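# Install the ticketed spare fan tray into its switch slot

## Task

Using the ticket and the two attached service-guide pages (work order pages 1 to 3), take the spare fan tray that the ticket identifies and put it into the slot that the ticket specifies. Slide it fully home and drive in both of its screws. The other slot must be left exactly as it was at the start, and every other fan tray must stay upright on the antistatic (ESD) tray, which rests loose on the shelf. The work area covers the switch's slots, the shelf underneath them, and the space above and between the two.

## Robot and tools

Robot: two arms, left_arm and right_arm. left_arm is the robot's own left, on the +y side; image left and right do not follow these names. Base positions in metres: left_arm (+0.105, +0.262, +1.432), right_arm (+0.105, -0.262, +1.432).

Scene frame: origin on the floor at the centre of the robot's foot, +x the direction the robot faces, +z up. Each result reports end_effector_position (metres) and end_effector_quat_wxyz per gripper in this frame. These readings can be a few centimetres wrong, worse at long reach. The switch and shelf may sit at an angle to the robot, and only the floor height is known. A gripper's fingers point along its own +z and open and close along its own y. end_effector_position is the midpoint between the pads, about 1 cm short of the fingertips.

execute_actions(actions, cameras): actions is a list of actions. Each action is a table of up to 15 rows, one row per 1/30 s step; a shorter table keeps repeating its final row until 15 steps pass. Every row holds 14 numbers in [-1, 1] covering both arms, even if only one moves: left_arm dx, dy, dz, rx, ry, rz, opening, then right_arm in the same order. dx to rz are offsets, not poses, measured from that arm's Hand target as it stood when the action began, along that Hand target's own axes. All rows of one action count from that same start; the next action starts from the new Hand target, so sending the same offset again moves further. Scale: 1.0 equals 0.6 m or 180 degrees; rx, ry, rz form one rotation vector. opening is absolute: +1 fully open (0.094 m), -1 closed. Images come back only for an empty actions list or when cameras names them (["all"] for all, [] for none; an unknown name invalidates the call).

move(target, speed, blend, opening_speed, grip_force, blocking, cameras): target is one 14-number row laid out as above, or a list of up to 15 such rows. Every row is an offset from the Hand targets at the move's start, never from the previous row. Paths are straight lines, all arms finish together, last at least 0.5 s and are cut off at 10 s. speed is top path speed in m/s, 0.002 to 4.3, default 0.25 (rotation capped at twice that in rad/s); one value or one per row. blend (metres) rounds corners of a list; 0 stops at each row. opening_speed sets how fast the commanded opening changes, per second on the -1..1 scale, minimum 0.2. grip_force is a per-pad force cap in newtons, 10 to 50 (50 is full), one value or one per arm; it persists, and low values close slowly (about 4 s at 40, 16 s at 10). blocking=false returns after about 0.5 s while the move continues. The extra "move:" result line gives the ending (done, off_target, moving, held, fault) and any limits (limits=paced: pose clipped; limits=held: steps withheld). done means at rest within 10 mm and 2 degrees; neither done nor off_target says whether something is touched. Moves do not avoid obstacles or the other arm, grippers lag and overshoot more at speed, and paths near an arm's own base can flip its shoulder, so route around the base.

wait(seconds 0 to 10) lets time run; a running move continues. stop brakes a running move. zoom_image(camera, region [x0, y0, x1, y1], at most 504x504 pixels) enlarges part of the latest image from cam_head_left, cam_head_right, cam_left_wrist or cam_right_wrist (each 896x504). show_instructions displays the reference pages (the ticket and guide pages). finished_scene(scene 1) ends the scene for good; the result must hold without the robot.

Control details: each step the commanded orientation is clipped to within 40 degrees of the measured one. Hand target in a result is the last command after clipping, and the base for the next offsets. Grippers often stop short of it from friction or load; another command, even all zeros, re-requests it, and a remaining gap can be sent as an offset. Blocked arms keep pressing; to release, command the target back beyond the gripper. Sending 0 for an arm's six pose numbers re-commands its Hand target. To keep a gripper as is, resend its current opening, since 0 is a real command (half open). Tool commands shows current commands.

Gripping: grip_measured uses the opening scale; empty it reads up to about 2.5 mm wide. On a hard part under full squeeze it reads up to about 3 mm (0.064) below the part width. Past first contact force grows about 1 N per 0.001, then jumps to the force cap. Full force is about 50 to 64 N per pad. Close slowly on delicate items; release by commanding well above grip_measured.

Joint ranges (rad): waist -2.880 to 2.880, shoulder 0.000 to 3.142, elbow 0.000 to 3.019 (straight at 2.964), wrist pitch -1.693 to 1.571, wrist yaw -1.571 to 1.571, wrist roll -2.094 to 2.094. Joint torques include the arm's weight and carry offsets and noise; numbers 3 and 4 wrap at ±28 N m.

Motor heat rises when holding loads, stretching out, or pushing at unreachable poses, even while idle. MOTOR HOT appears at 85 °C; at 100 °C an OVER-TEMPERATURE FAULT drops that arm for 30 to 60 s or more.

Cameras: head cameras are fixed on one bar; wrist cameras ride the hands, with poses derived from joint readings. Calibrations (K, distortion, T_world_to_cam) are given but can be off by a few millimetres or degrees.

Avoid: dropping the tray or releasing it while moving, fast impacts or hard shoves on the switch, contact between the two arms or grippers (one gripper closing on the other's fingers counts), knocking anything off the shelf or out of the work area, upsetting the loose ESD tray or the other trays, and disturbing the other slot.

Each tool is called after "Emit:" as a command line: name --argument value for each argument, lists and objects as JSON in quotes; but a table of rows of numbers goes row by row, as --pt "numbers of a row", without its own name.

Reference images:

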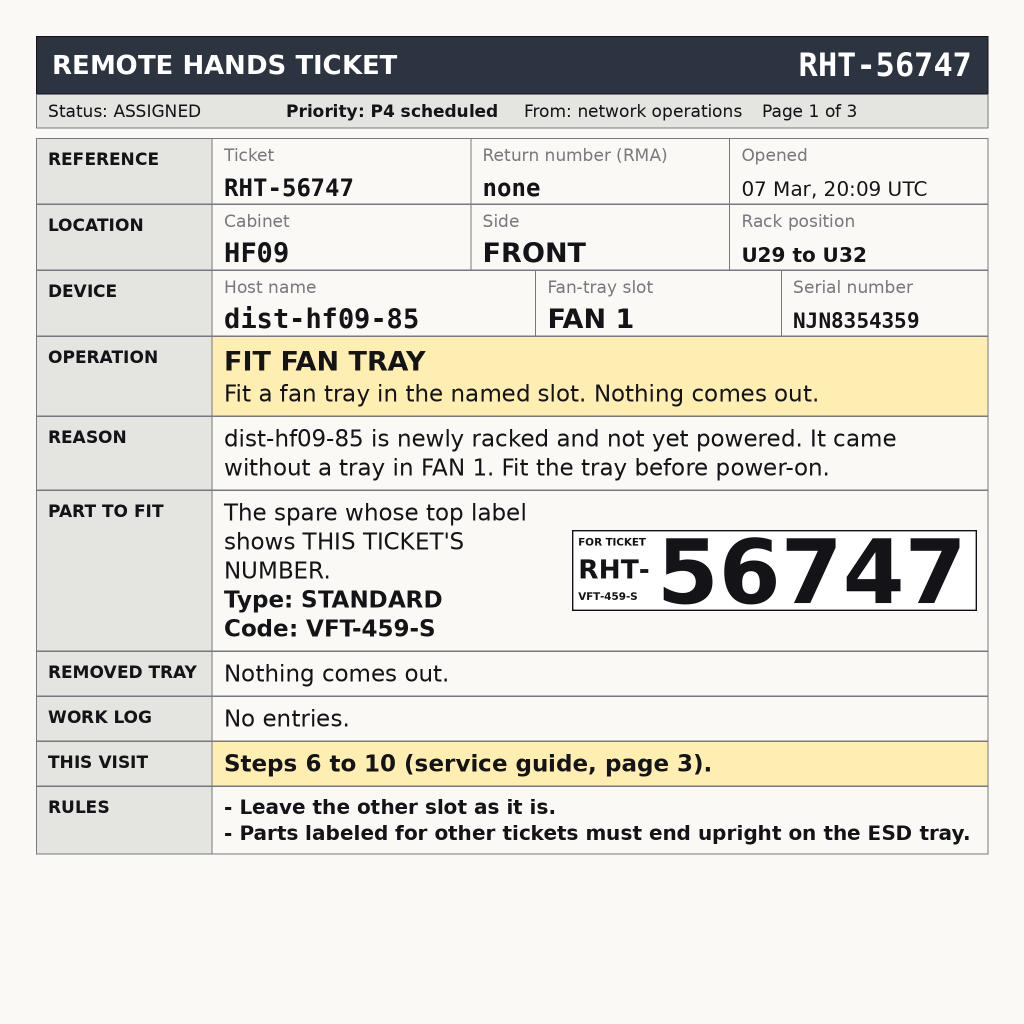

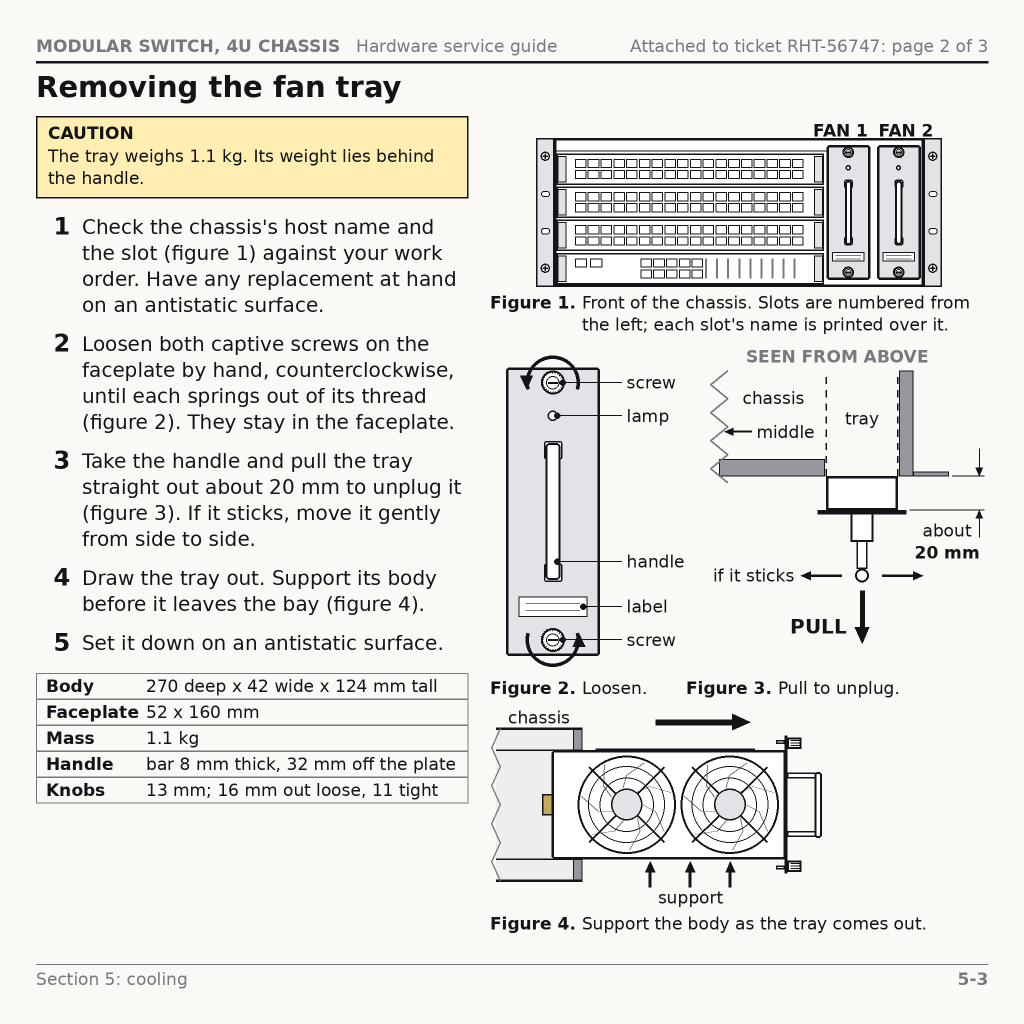

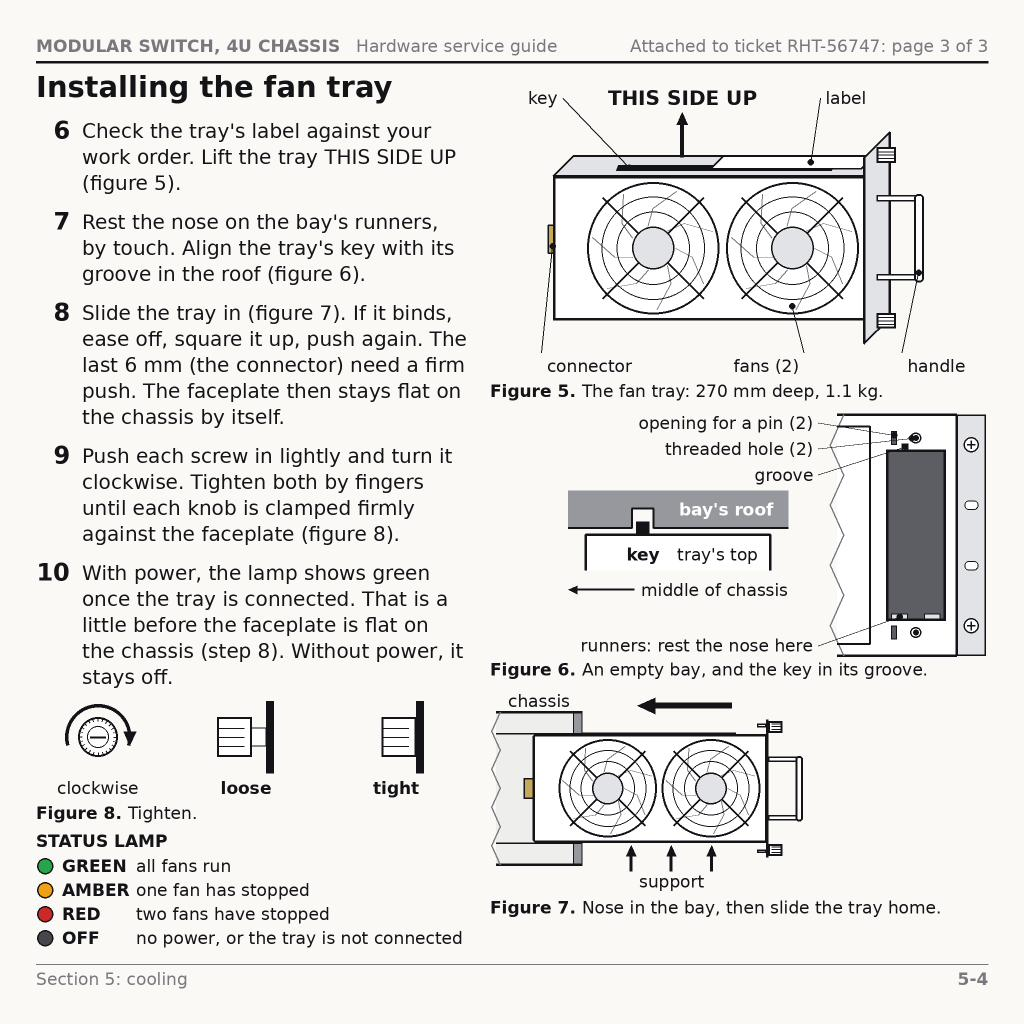

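## Session

Emit:
execute_actions --actions '[]'

Scene clock: 0.00 s.
left_arm: end_effector_position=(+0.6228, -0.2188, +1.1037) grip_measured=+1.000 end_effector_quat_wxyz=(+0.196, +0.398, +0.896, +0.031) | right_arm: end_effector_position=(+0.6872, -0.3718, +1.1222) grip_measured=+1.000 end_effector_quat_wxyz=(+0.477, -0.576, +0.663, +0.003)
Joint positions: left_arm=[0.089 2.75 1.757 0.012 -0.736 0.588 0.094] | right_arm=[-1.14 1.98 1.122 0.264 -0.675 -1.873 0.094]
Joint velocities: within noise
Joint torques (N m): no reading
Motor temperatures (°C): left_arm=[27 24 28 32 32 28 33] | right_arm=[36 36 31 27 24 27 28]
Heat: left arm: hottest gripper 33 °C; right arm: hottest waist 36 °C.
Hand target: left_arm +0.6292, -0.2205, +1.1070; +0.201, +0.394, +0.896, +0.031 | right_arm +0.6880, -0.3726, +1.1214; +0.477, -0.576, +0.663, +0.002
Tool commands: left_gripper/opening=+1.0 right_gripper/opening=+1.0

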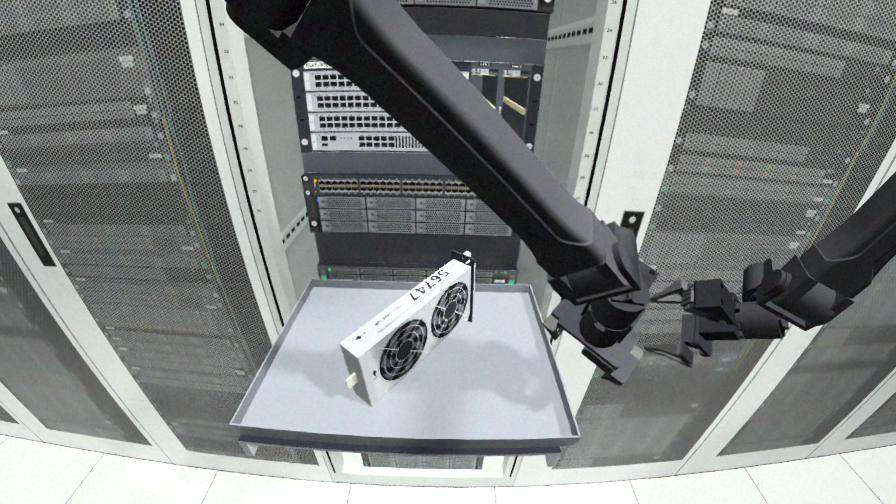

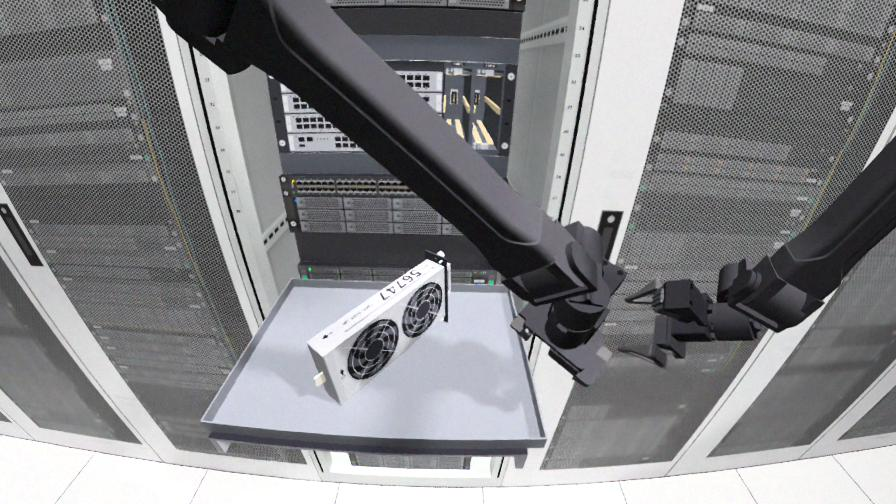

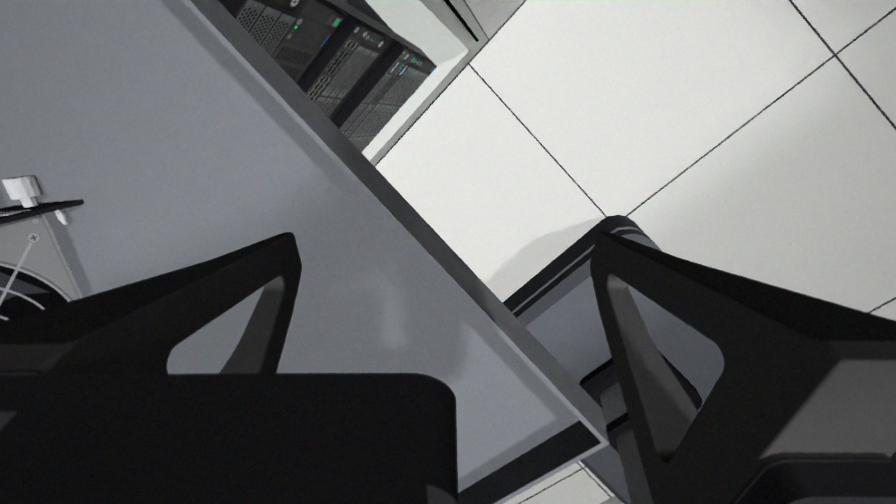

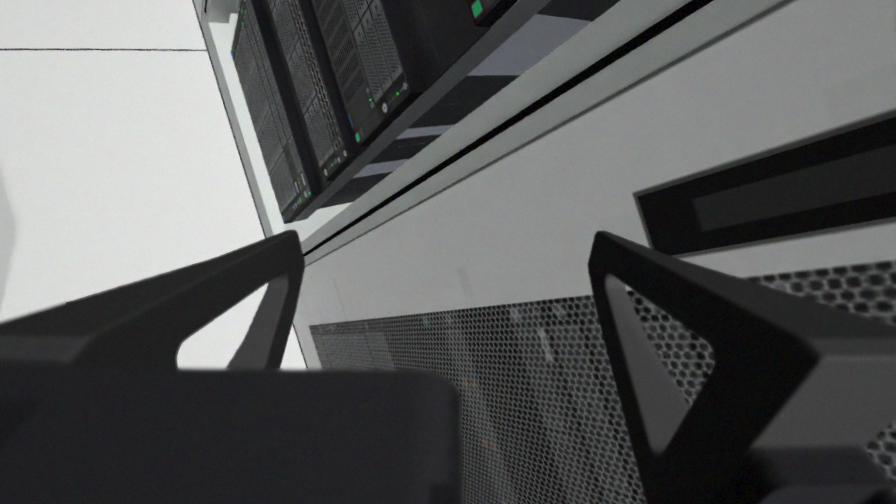

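Emit:
zoom_image --camera "cam_head_left" --region '[300, 230, 540, 430]'

Emit:
zoom_image --camera "cam_head_right" --region '[380, 40, 540, 170]'

Emit:
zoom_image --camera "cam_head_right" --region '[280, 230, 500, 430]'

Scaled by 2.100 from the camera's 896x504 image, which has a finer 1280x720 frame.

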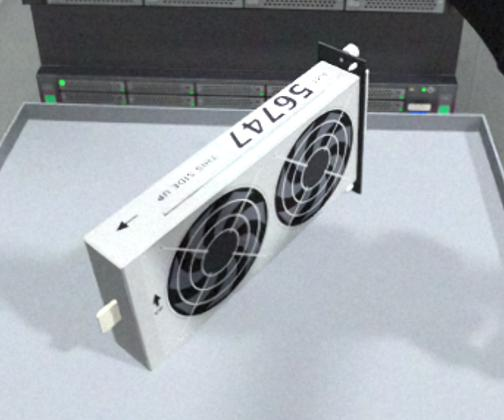

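Scaled by 3.150 from the camera's 896x504 image, which has a finer 1280x720 frame.

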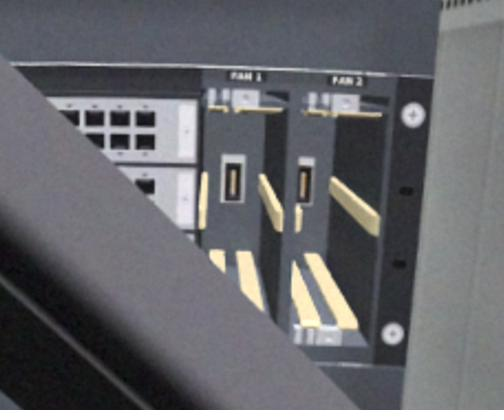

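Scaled by 2.291 from the camera's 896x504 image, which has a finer 1280x720 frame.

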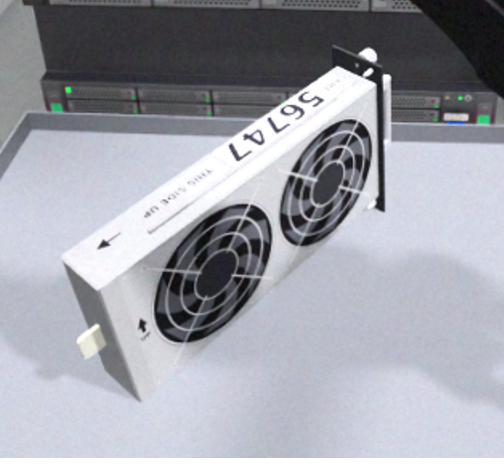

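Emit:
move --pt "-0.082 0.053 -0.2305 0 0 0 1 0 0 0 0 0 0 1" --pt "0.476 0.408 -0.437 0 0 0 1 0 0 0 0 0 0 1" --blend '[0.05,0]' --cameras '["all"]'

Scene clock: 108.13 s.
left_arm: end_effector_position=(+0.5232, +0.1751, +1.3037) grip_measured=+1.000 end_effector_quat_wxyz=(+0.200, +0.391, +0.898, +0.028) | right_arm: end_effector_position=(+0.6872, -0.3718, +1.1222) grip_measured=+1.000 end_effector_quat_wxyz=(+0.477, -0.576, +0.663, +0.003)
Joint positions: left_arm=[0.36 1.545 0.536 0.196 -0.559 0.843 0.094] | right_arm=[-1.14 1.98 1.122 0.264 -0.675 -1.873 0.094]
Joint torques (N m): left_arm=[-4.72 -10.87 1.89 0.92 0.34 0.13] | right_arm=[4.84 -14.21 1.28 0.98 -0.65 0.09]
Heat: left arm: hottest wrist pitch 31 °C; right arm: hottest shoulder 37 °C.
Hand target: left_arm +0.5242, +0.1799, +1.3041; +0.201, +0.394, +0.896, +0.031 | right_arm +0.6880, -0.3726, +1.1214; +0.477, -0.576, +0.663, +0.002
Off the commanded pose: left_arm 0.005 m, 0 deg | right_arm 0.001 m, 0 deg.
move: done
camera_calibration:
cam_left_wrist: T_world_to_cam=[[-0.671987, -0.714525, -0.194648, 0.727871], [-0.738541, 0.627181, 0.247388, -0.0402006], [-0.0546856, 0.309997, -0.949163, 1.3391], [0, 0, 0, 1]] pos_world=[0.53266, 0.130177, 1.42265]

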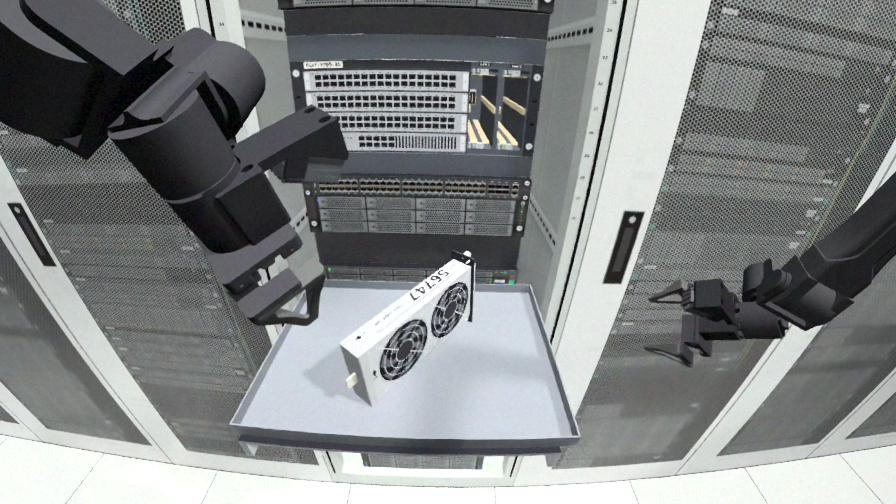

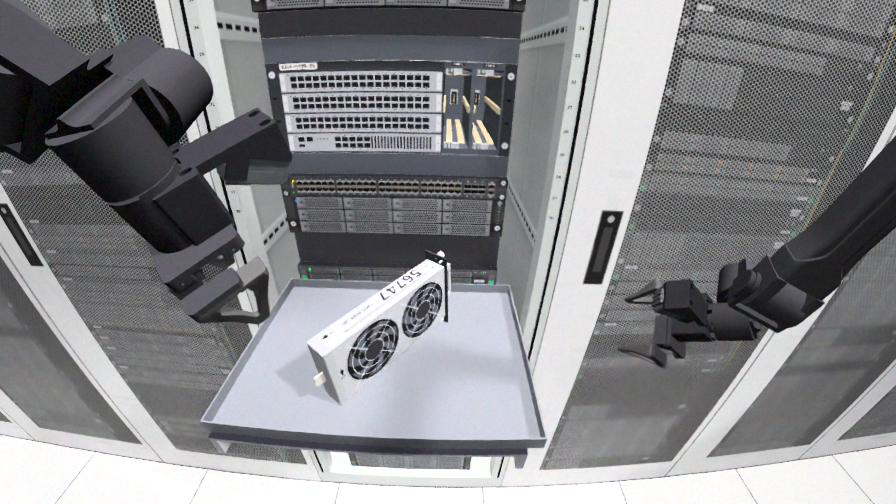

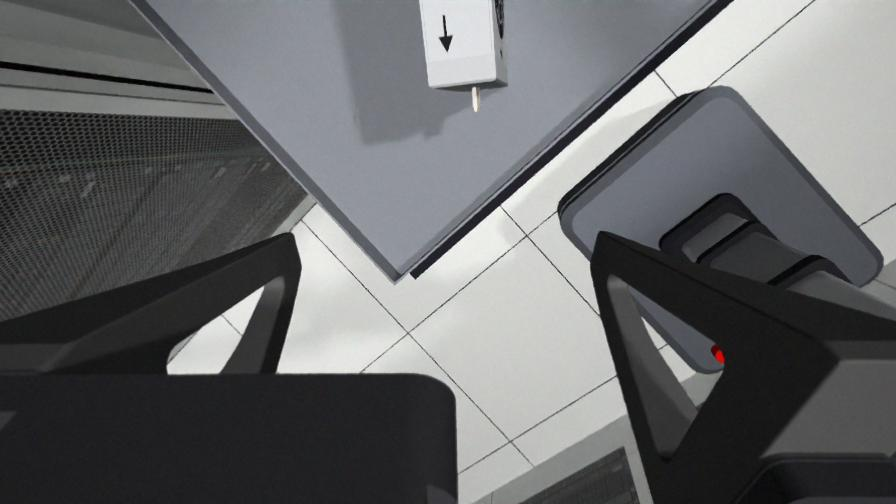

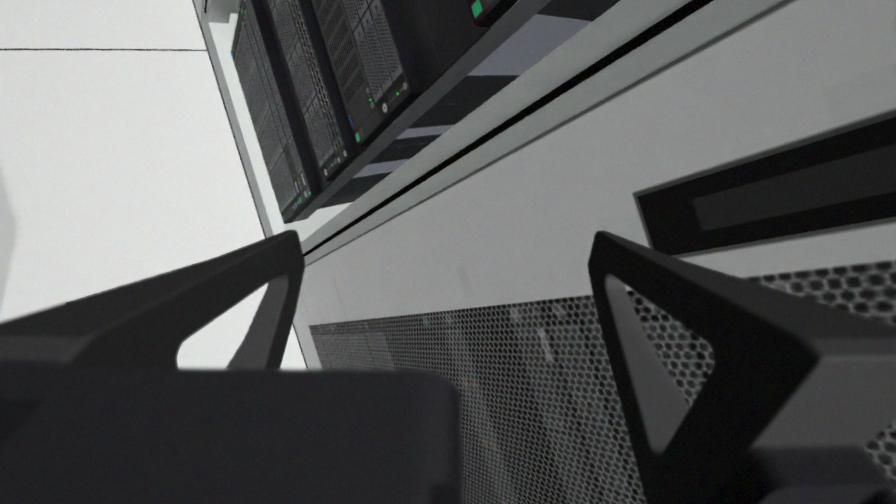

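Emit:
zoom_image --camera "cam_head_left" --region '[440, 50, 560, 160]'

Emit:
zoom_image --camera "cam_head_right" --region '[410, 50, 530, 160]'

Scaled by 4.200 from the camera's 896x504 image, which has a finer 1280x720 frame.

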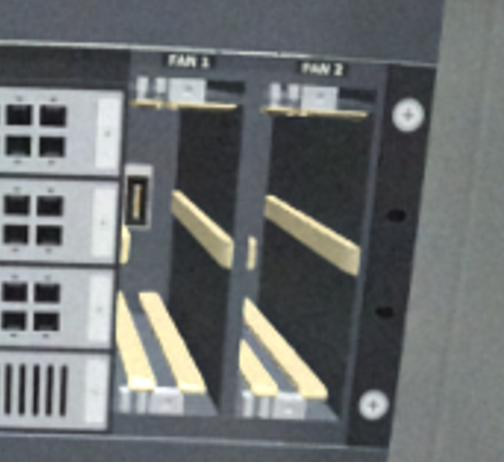

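Scaled by 4.200 from the camera's 896x504 image, which has a finer 1280x720 frame.

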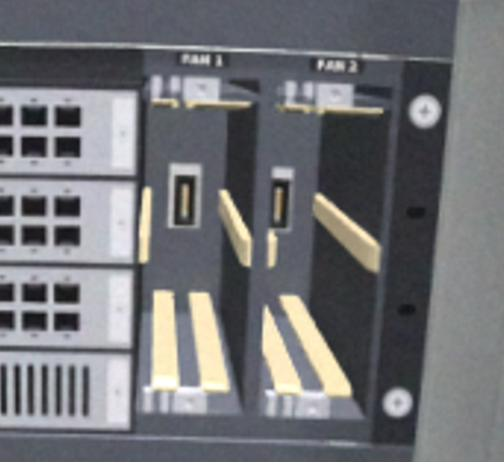

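Emit:
zoom_image --camera "cam_head_left" --region '[270, 50, 390, 160]'

Emit:
zoom_image --camera "cam_head_right" --region '[250, 50, 370, 160]'

Scaled by 4.200 from the camera's 896x504 image, which has a finer 1280x720 frame.

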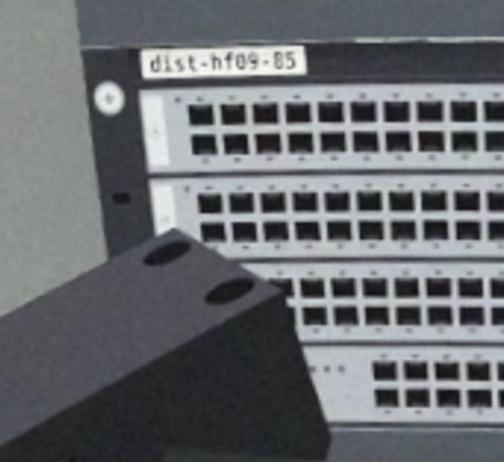

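Scaled by 4.200 from the camera's 896x504 image, which has a finer 1280x720 frame.

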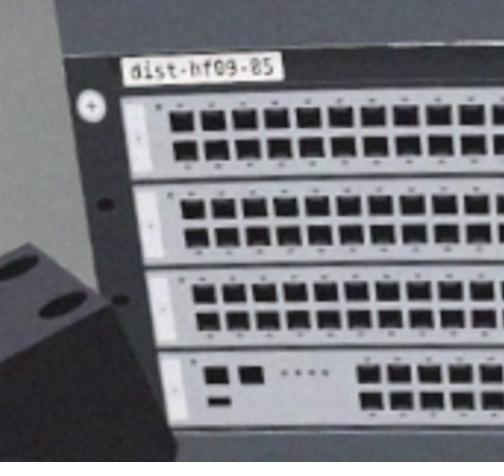

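Emit:
move --target '[-0.279,0.0467,0.193,0.0663,0.1123,-0.0218,1,0,0,0,0,0,0,1]' --cameras '["all"]'

Scene clock: 298.43 s.
left_arm: end_effector_position=(+0.6825, +0.0764, +1.2579) grip_measured=+1.000 end_effector_quat_wxyz=(-0.005, +0.376, +0.927, +0.002) | right_arm: end_effector_position=(+0.6872, -0.3718, +1.1222) grip_measured=+1.000 end_effector_quat_wxyz=(+0.477, -0.576, +0.663, +0.003)
Joint positions: left_arm=[0.312 2.06 1.457 -0.739 -0.64 0.454 0.094] | right_arm=[-1.14 1.98 1.122 0.264 -0.675 -1.873 0.094]
Joint torques (N m): left_arm=[-12.86 -15.97 6.52 -0.28 0.19 -0.16] | right_arm=[4.78 -14.15 1.26 0.96 -0.65 0.09]
Motor temperatures (°C): left_arm=[28 26 29 29 28 25 28] | right_arm=[35 37 29 27 25 26 24]
Heat: left arm: hottest elbow 29 °C; right arm: hottest shoulder 37 °C.
Hand target: left_arm +0.6901, +0.0669, +1.2601; +0.000, +0.370, +0.929, +0.000 | right_arm +0.6880, -0.3726, +1.1214; +0.477, -0.576, +0.663, +0.002
Off the commanded pose: left_arm 0.012 m, 1 deg | right_arm 0.001 m, 0 deg.
move: off_target (left_arm)
camera_calibration:
cam_left_wrist: T_world_to_cam=[[-0.673317, -0.739353, 0.00130225, 0.511919], [-0.60028, 0.547692, 0.582836, -0.359543], [-0.431634, 0.391652, -0.812589, 1.41424], [0, 0, 0, 1]] pos_world=[0.739293, 0.021517, 1.35809]

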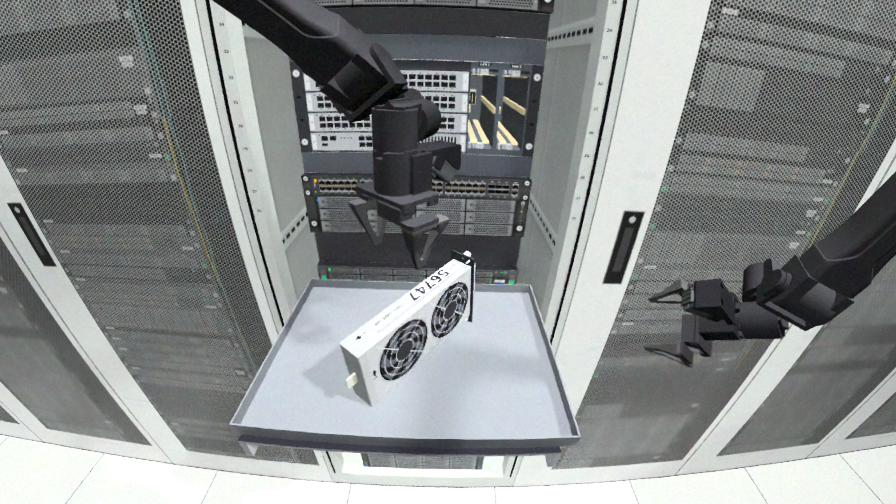

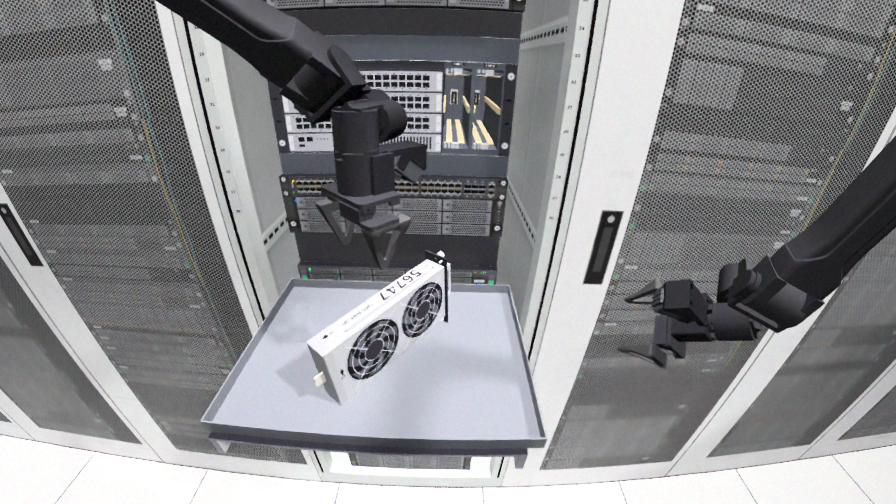

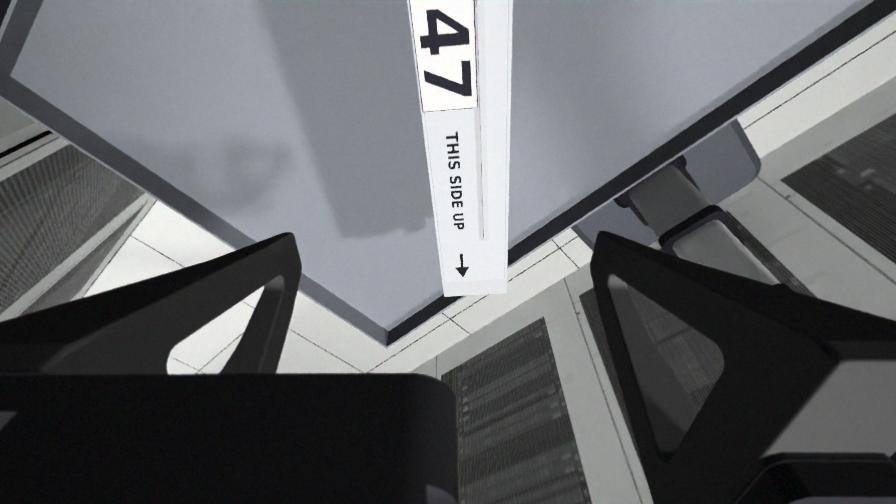

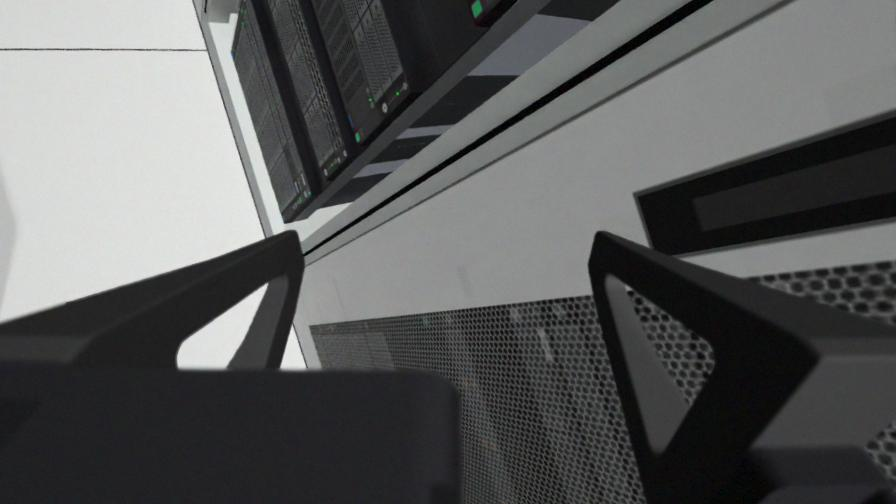

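Emit:
move --target '[-0.039,-0.0205,0.1,0,0,-0.0333,1,0,0,0,0,0,0,1]' --cameras '["cam_left_wrist"]'

Scene clock: 330.07 s.
left_arm: end_effector_position=(+0.6829, +0.0378, +1.2001) grip_measured=+1.000 end_effector_quat_wxyz=(-0.010, +0.342, +0.940, -0.001) | right_arm: end_effector_position=(+0.6872, -0.3718, +1.1222) grip_measured=+1.000 end_effector_quat_wxyz=(+0.477, -0.576, +0.663, +0.003)
Joint positions: left_arm=[0.321 2.22 1.551 -0.679 -0.633 0.385 0.094] | right_arm=[-1.14 1.98 1.122 0.264 -0.675 -1.873 0.094]
Joint torques (N m): left_arm=[-11.4 -17.08 5.64 0.2 0.15 -0.11] | right_arm=[4.84 -14.15 1.26 0.96 -0.65 0.09]
Heat: left arm: hottest elbow 31 °C; right arm: hottest shoulder 37 °C.
Hand target: left_arm +0.6988, +0.0419, +1.2002; +0.000, +0.321, +0.947, +0.000 | right_arm +0.6880, -0.3726, +1.1214; +0.477, -0.576, +0.663, +0.002
Off the commanded pose: left_arm 0.016 m, 3 deg | right_arm 0.001 m, 0 deg.
move: off_target (left_arm)
camera_calibration:
cam_left_wrist: T_world_to_cam=[[-0.61802, -0.786115, 0.0085852, 0.43882], [-0.632159, 0.503417, 0.589021, -0.288414], [-0.46736, 0.3586, -0.808072, 1.40279], [0, 0, 0, 1]] pos_world=[0.744486, -0.0128849, 1.29967]
Images, in order (width x height): cam_left_wrist 896x504.

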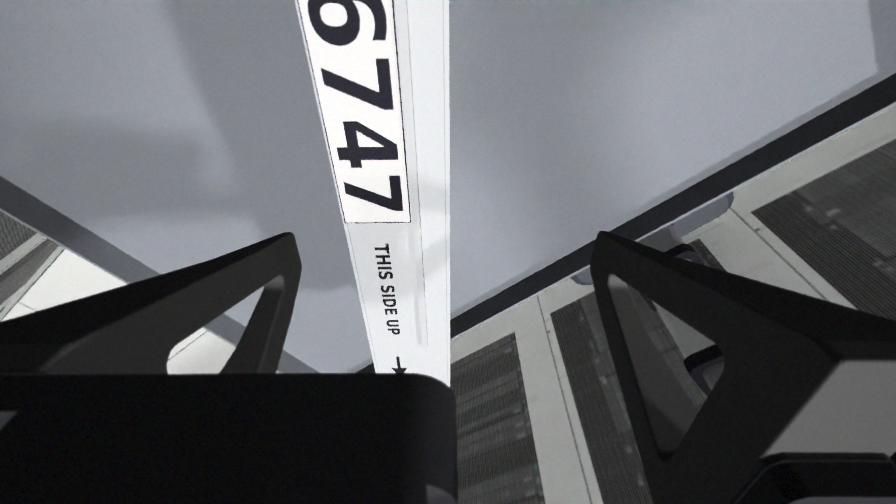

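Emit:
move --pt "0 0.0283 0.04 0 0 -0.014 1 0 0 0 0 0 0 1" --pt "0 0.0283 0.125 0 0 -0.014 1 0 0 0 0 0 0 1" --speed 0.12 --cameras '["cam_left_wrist","cam_head_left","cam_head_right"]'

Scene clock: 359.67 s.
left_arm: end_effector_position=(+0.6970, +0.0551, +1.1265) grip_measured=+1.000 end_effector_quat_wxyz=(-0.009, +0.301, +0.954, +0.000) | right_arm: end_effector_position=(+0.6872, -0.3718, +1.1222) grip_measured=+1.000 end_effector_quat_wxyz=(+0.477, -0.576, +0.663, +0.003)
Joint positions: left_arm=[0.415 2.332 1.622 -0.572 -0.609 0.409 0.094] | right_arm=[-1.14 1.98 1.122 0.264 -0.675 -1.873 0.094]
Joint torques (N m): left_arm=[-12.04 -18.43 4.97 0.51 0.2 0.21] | right_arm=[4.78 -14.21 1.26 0.98 -0.65 0.09]
Heat: left arm: hottest elbow 31 °C; right arm: hottest shoulder 37 °C.
Hand target: left_arm +0.7090, +0.0555, +1.1251; +0.000, +0.300, +0.954, +0.000 | right_arm +0.6880, -0.3726, +1.1214; +0.477, -0.576, +0.663, +0.002
Off the commanded pose: left_arm 0.012 m, 1 deg | right_arm 0.001 m, 0 deg.
move: off_target (left_arm)
camera_calibration:
cam_left_wrist: T_world_to_cam=[[-0.546854, -0.837203, 0.00650794, 0.417406], [-0.674713, 0.445292, 0.588623, -0.211542], [-0.495695, 0.3175, -0.808381, 1.36603], [0, 0, 0, 1]] pos_world=[0.762664, 0.00993767, 1.22607]
Images, in order (width x height): cam_head_left 896x504, cam_head_right 896x504, cam_left_wrist 896x504.

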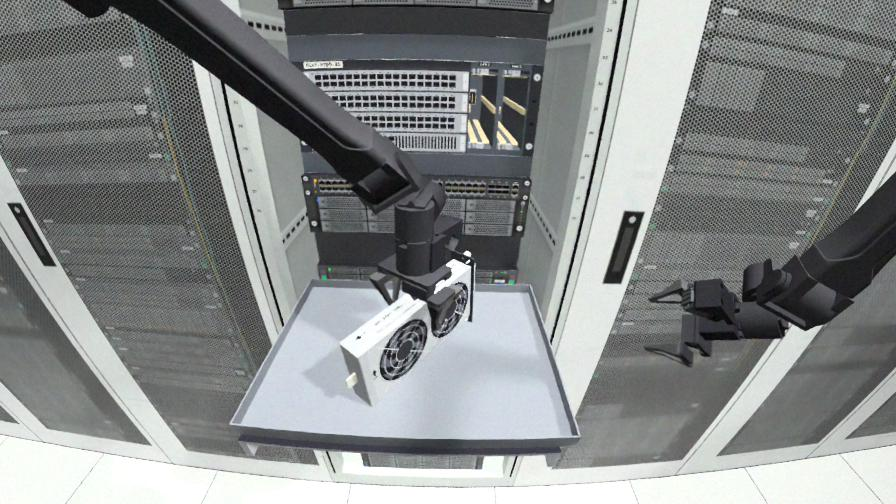

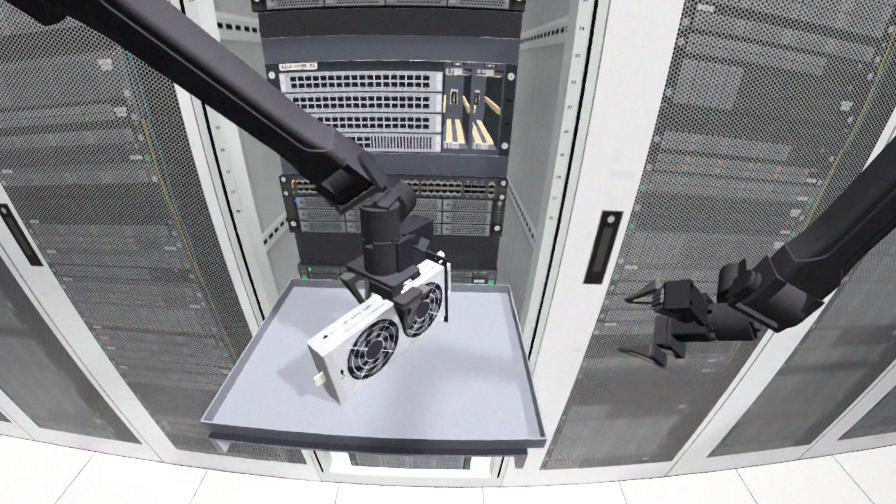

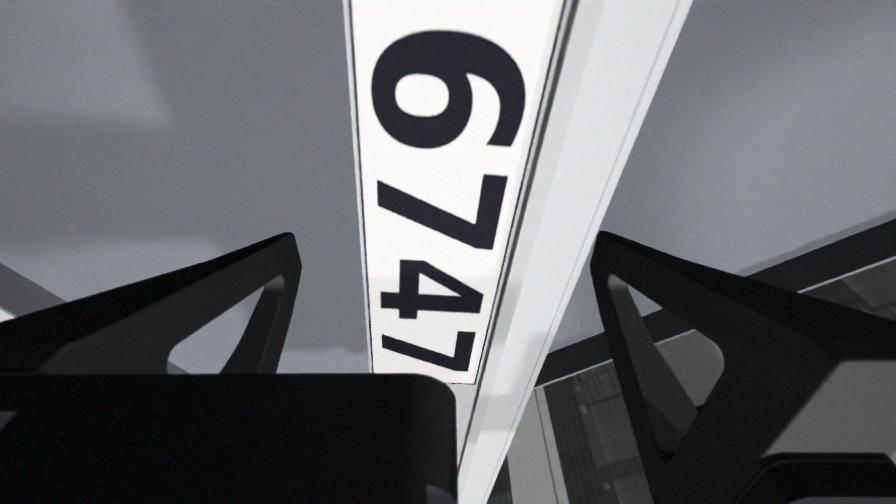

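Emit:
zoom_image --camera "cam_head_right" --region '[300, 230, 460, 400]'

Emit:
zoom_image --camera "cam_head_left" --region '[330, 230, 490, 400]'

Scaled by 2.965 from the camera's 896x504 image, which has a finer 1280x720 frame.

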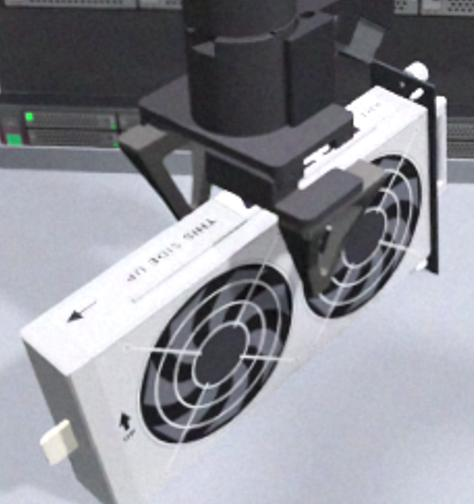

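Scaled by 2.965 from the camera's 896x504 image, which has a finer 1280x720 frame.

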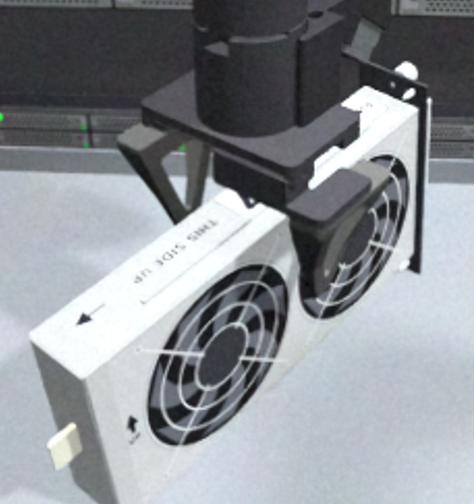

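Emit:
move --target '[0,0,-0.025,0,0,0,1,0,0,0,0,0,0,1]' --speed 0.12

Emit:
move --target '[0,0,0,0,0,0,-0.3,0,0,0,0,0,0,1]' --opening_speed 0.5 --cameras '["cam_left_wrist","cam_head_left"]'

Scene clock: 387.47 s.
left_arm: end_effector_position=(+0.6962, +0.0553, +1.1265) grip_measured=+1.000 end_effector_quat_wxyz=(-0.011, +0.302, +0.953, +0.000) | right_arm: end_effector_position=(+0.6872, -0.3718, +1.1222) grip_measured=+1.000 end_effector_quat_wxyz=(+0.477, -0.576, +0.663, +0.003)
Joint positions: left_arm=[0.415 2.332 1.622 -0.576 -0.609 0.409 0.094] | right_arm=[-1.14 1.98 1.122 0.264 -0.675 -1.873 0.094]
Joint torques (N m): left_arm=[-12.57 -19.31 4.01 -0.47 0.05 0] | right_arm=[4.84 -14.21 1.28 0.96 -0.65 0.09]
Heat: left arm: hottest shoulder 30 °C; right arm: hottest shoulder 37 °C.
Hand target: left_arm +0.7090, +0.0555, +1.1401; +0.000, +0.300, +0.954, +0.000 | right_arm +0.6880, -0.3726, +1.1214; +0.477, -0.576, +0.663, +0.002
Off the commanded pose: left_arm 0.019 m, 1 deg | right_arm 0.001 m, 0 deg.
move: off_target (left_arm)

Scene clock: 390.27 s.
left_arm: end_effector_position=(+0.6960, +0.0547, +1.1272) grip_measured=-0.099 end_effector_quat_wxyz=(-0.011, +0.308, +0.951, +0.000) | right_arm: end_effector_position=(+0.6872, -0.3718, +1.1222) grip_measured=+1.000 end_effector_quat_wxyz=(+0.477, -0.576, +0.663, +0.003)
Joint positions: left_arm=[0.413 2.332 1.622 -0.578 -0.61 0.421 0.042] | right_arm=[-1.14 1.98 1.122 0.264 -0.675 -1.873 0.094]
Joint torques (N m): left_arm=[-13.45 -19.43 3.82 -0.17 0.07 -0.11] | right_arm=[4.78 -14.21 1.28 0.98 -0.64 0.09]
Motor temperatures (°C): left_arm=[29 31 30 28 28 25 28] | right_arm=[35 37 29 27 25 26 24]
Heat: left arm: hottest shoulder 31 °C; right arm: hottest shoulder 37 °C.
Hand target: left_arm +0.7090, +0.0553, +1.1402; +0.000, +0.300, +0.954, +0.000 | right_arm +0.6880, -0.3726, +1.1214; +0.477, -0.576, +0.663, +0.002
Off the commanded pose: left_arm 0.018 m, 2 deg | right_arm 0.001 m, 0 deg.
move: off_target (left_arm)
camera_calibration:
cam_left_wrist: T_world_to_cam=[[-0.559971, -0.828479, 0.0074537, 0.424108], [-0.665574, 0.455184, 0.591455, -0.222617], [-0.493401, 0.326237, -0.806304, 1.36185], [0, 0, 0, 1]] pos_world=[0.761256, 0.00841271, 1.22657]
Images, in order (width x height): cam_head_left 896x504, cam_left_wrist 896x504.

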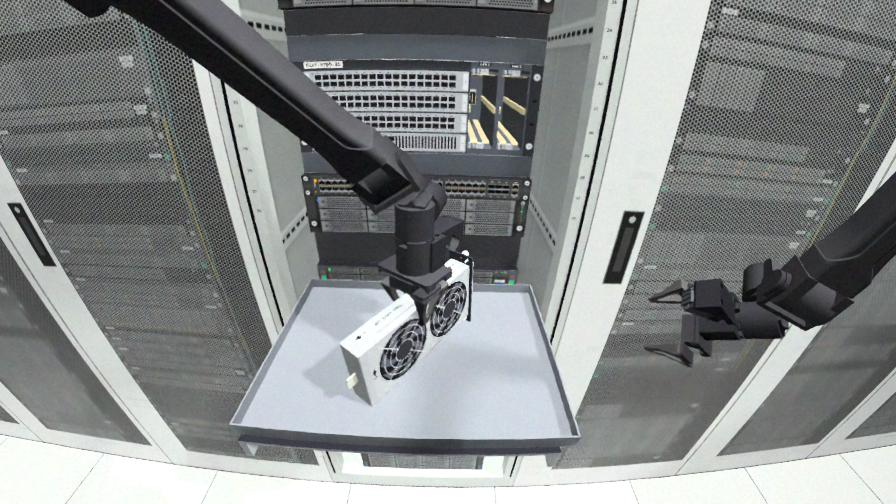

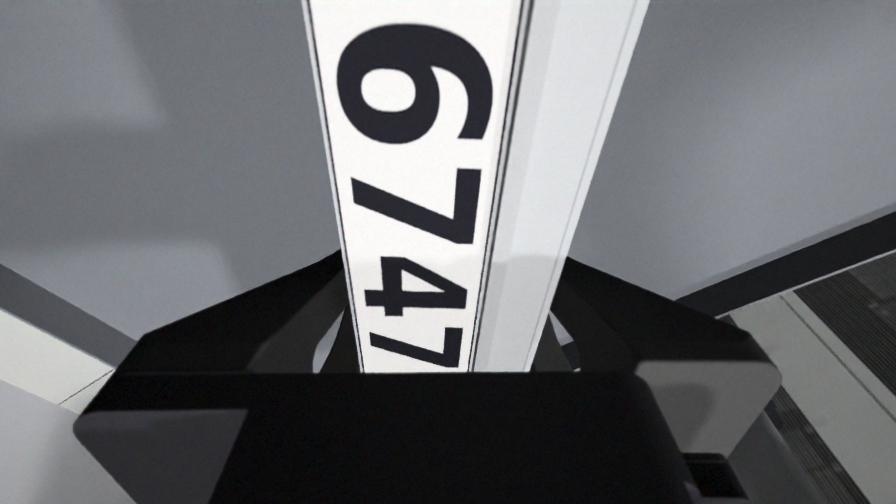

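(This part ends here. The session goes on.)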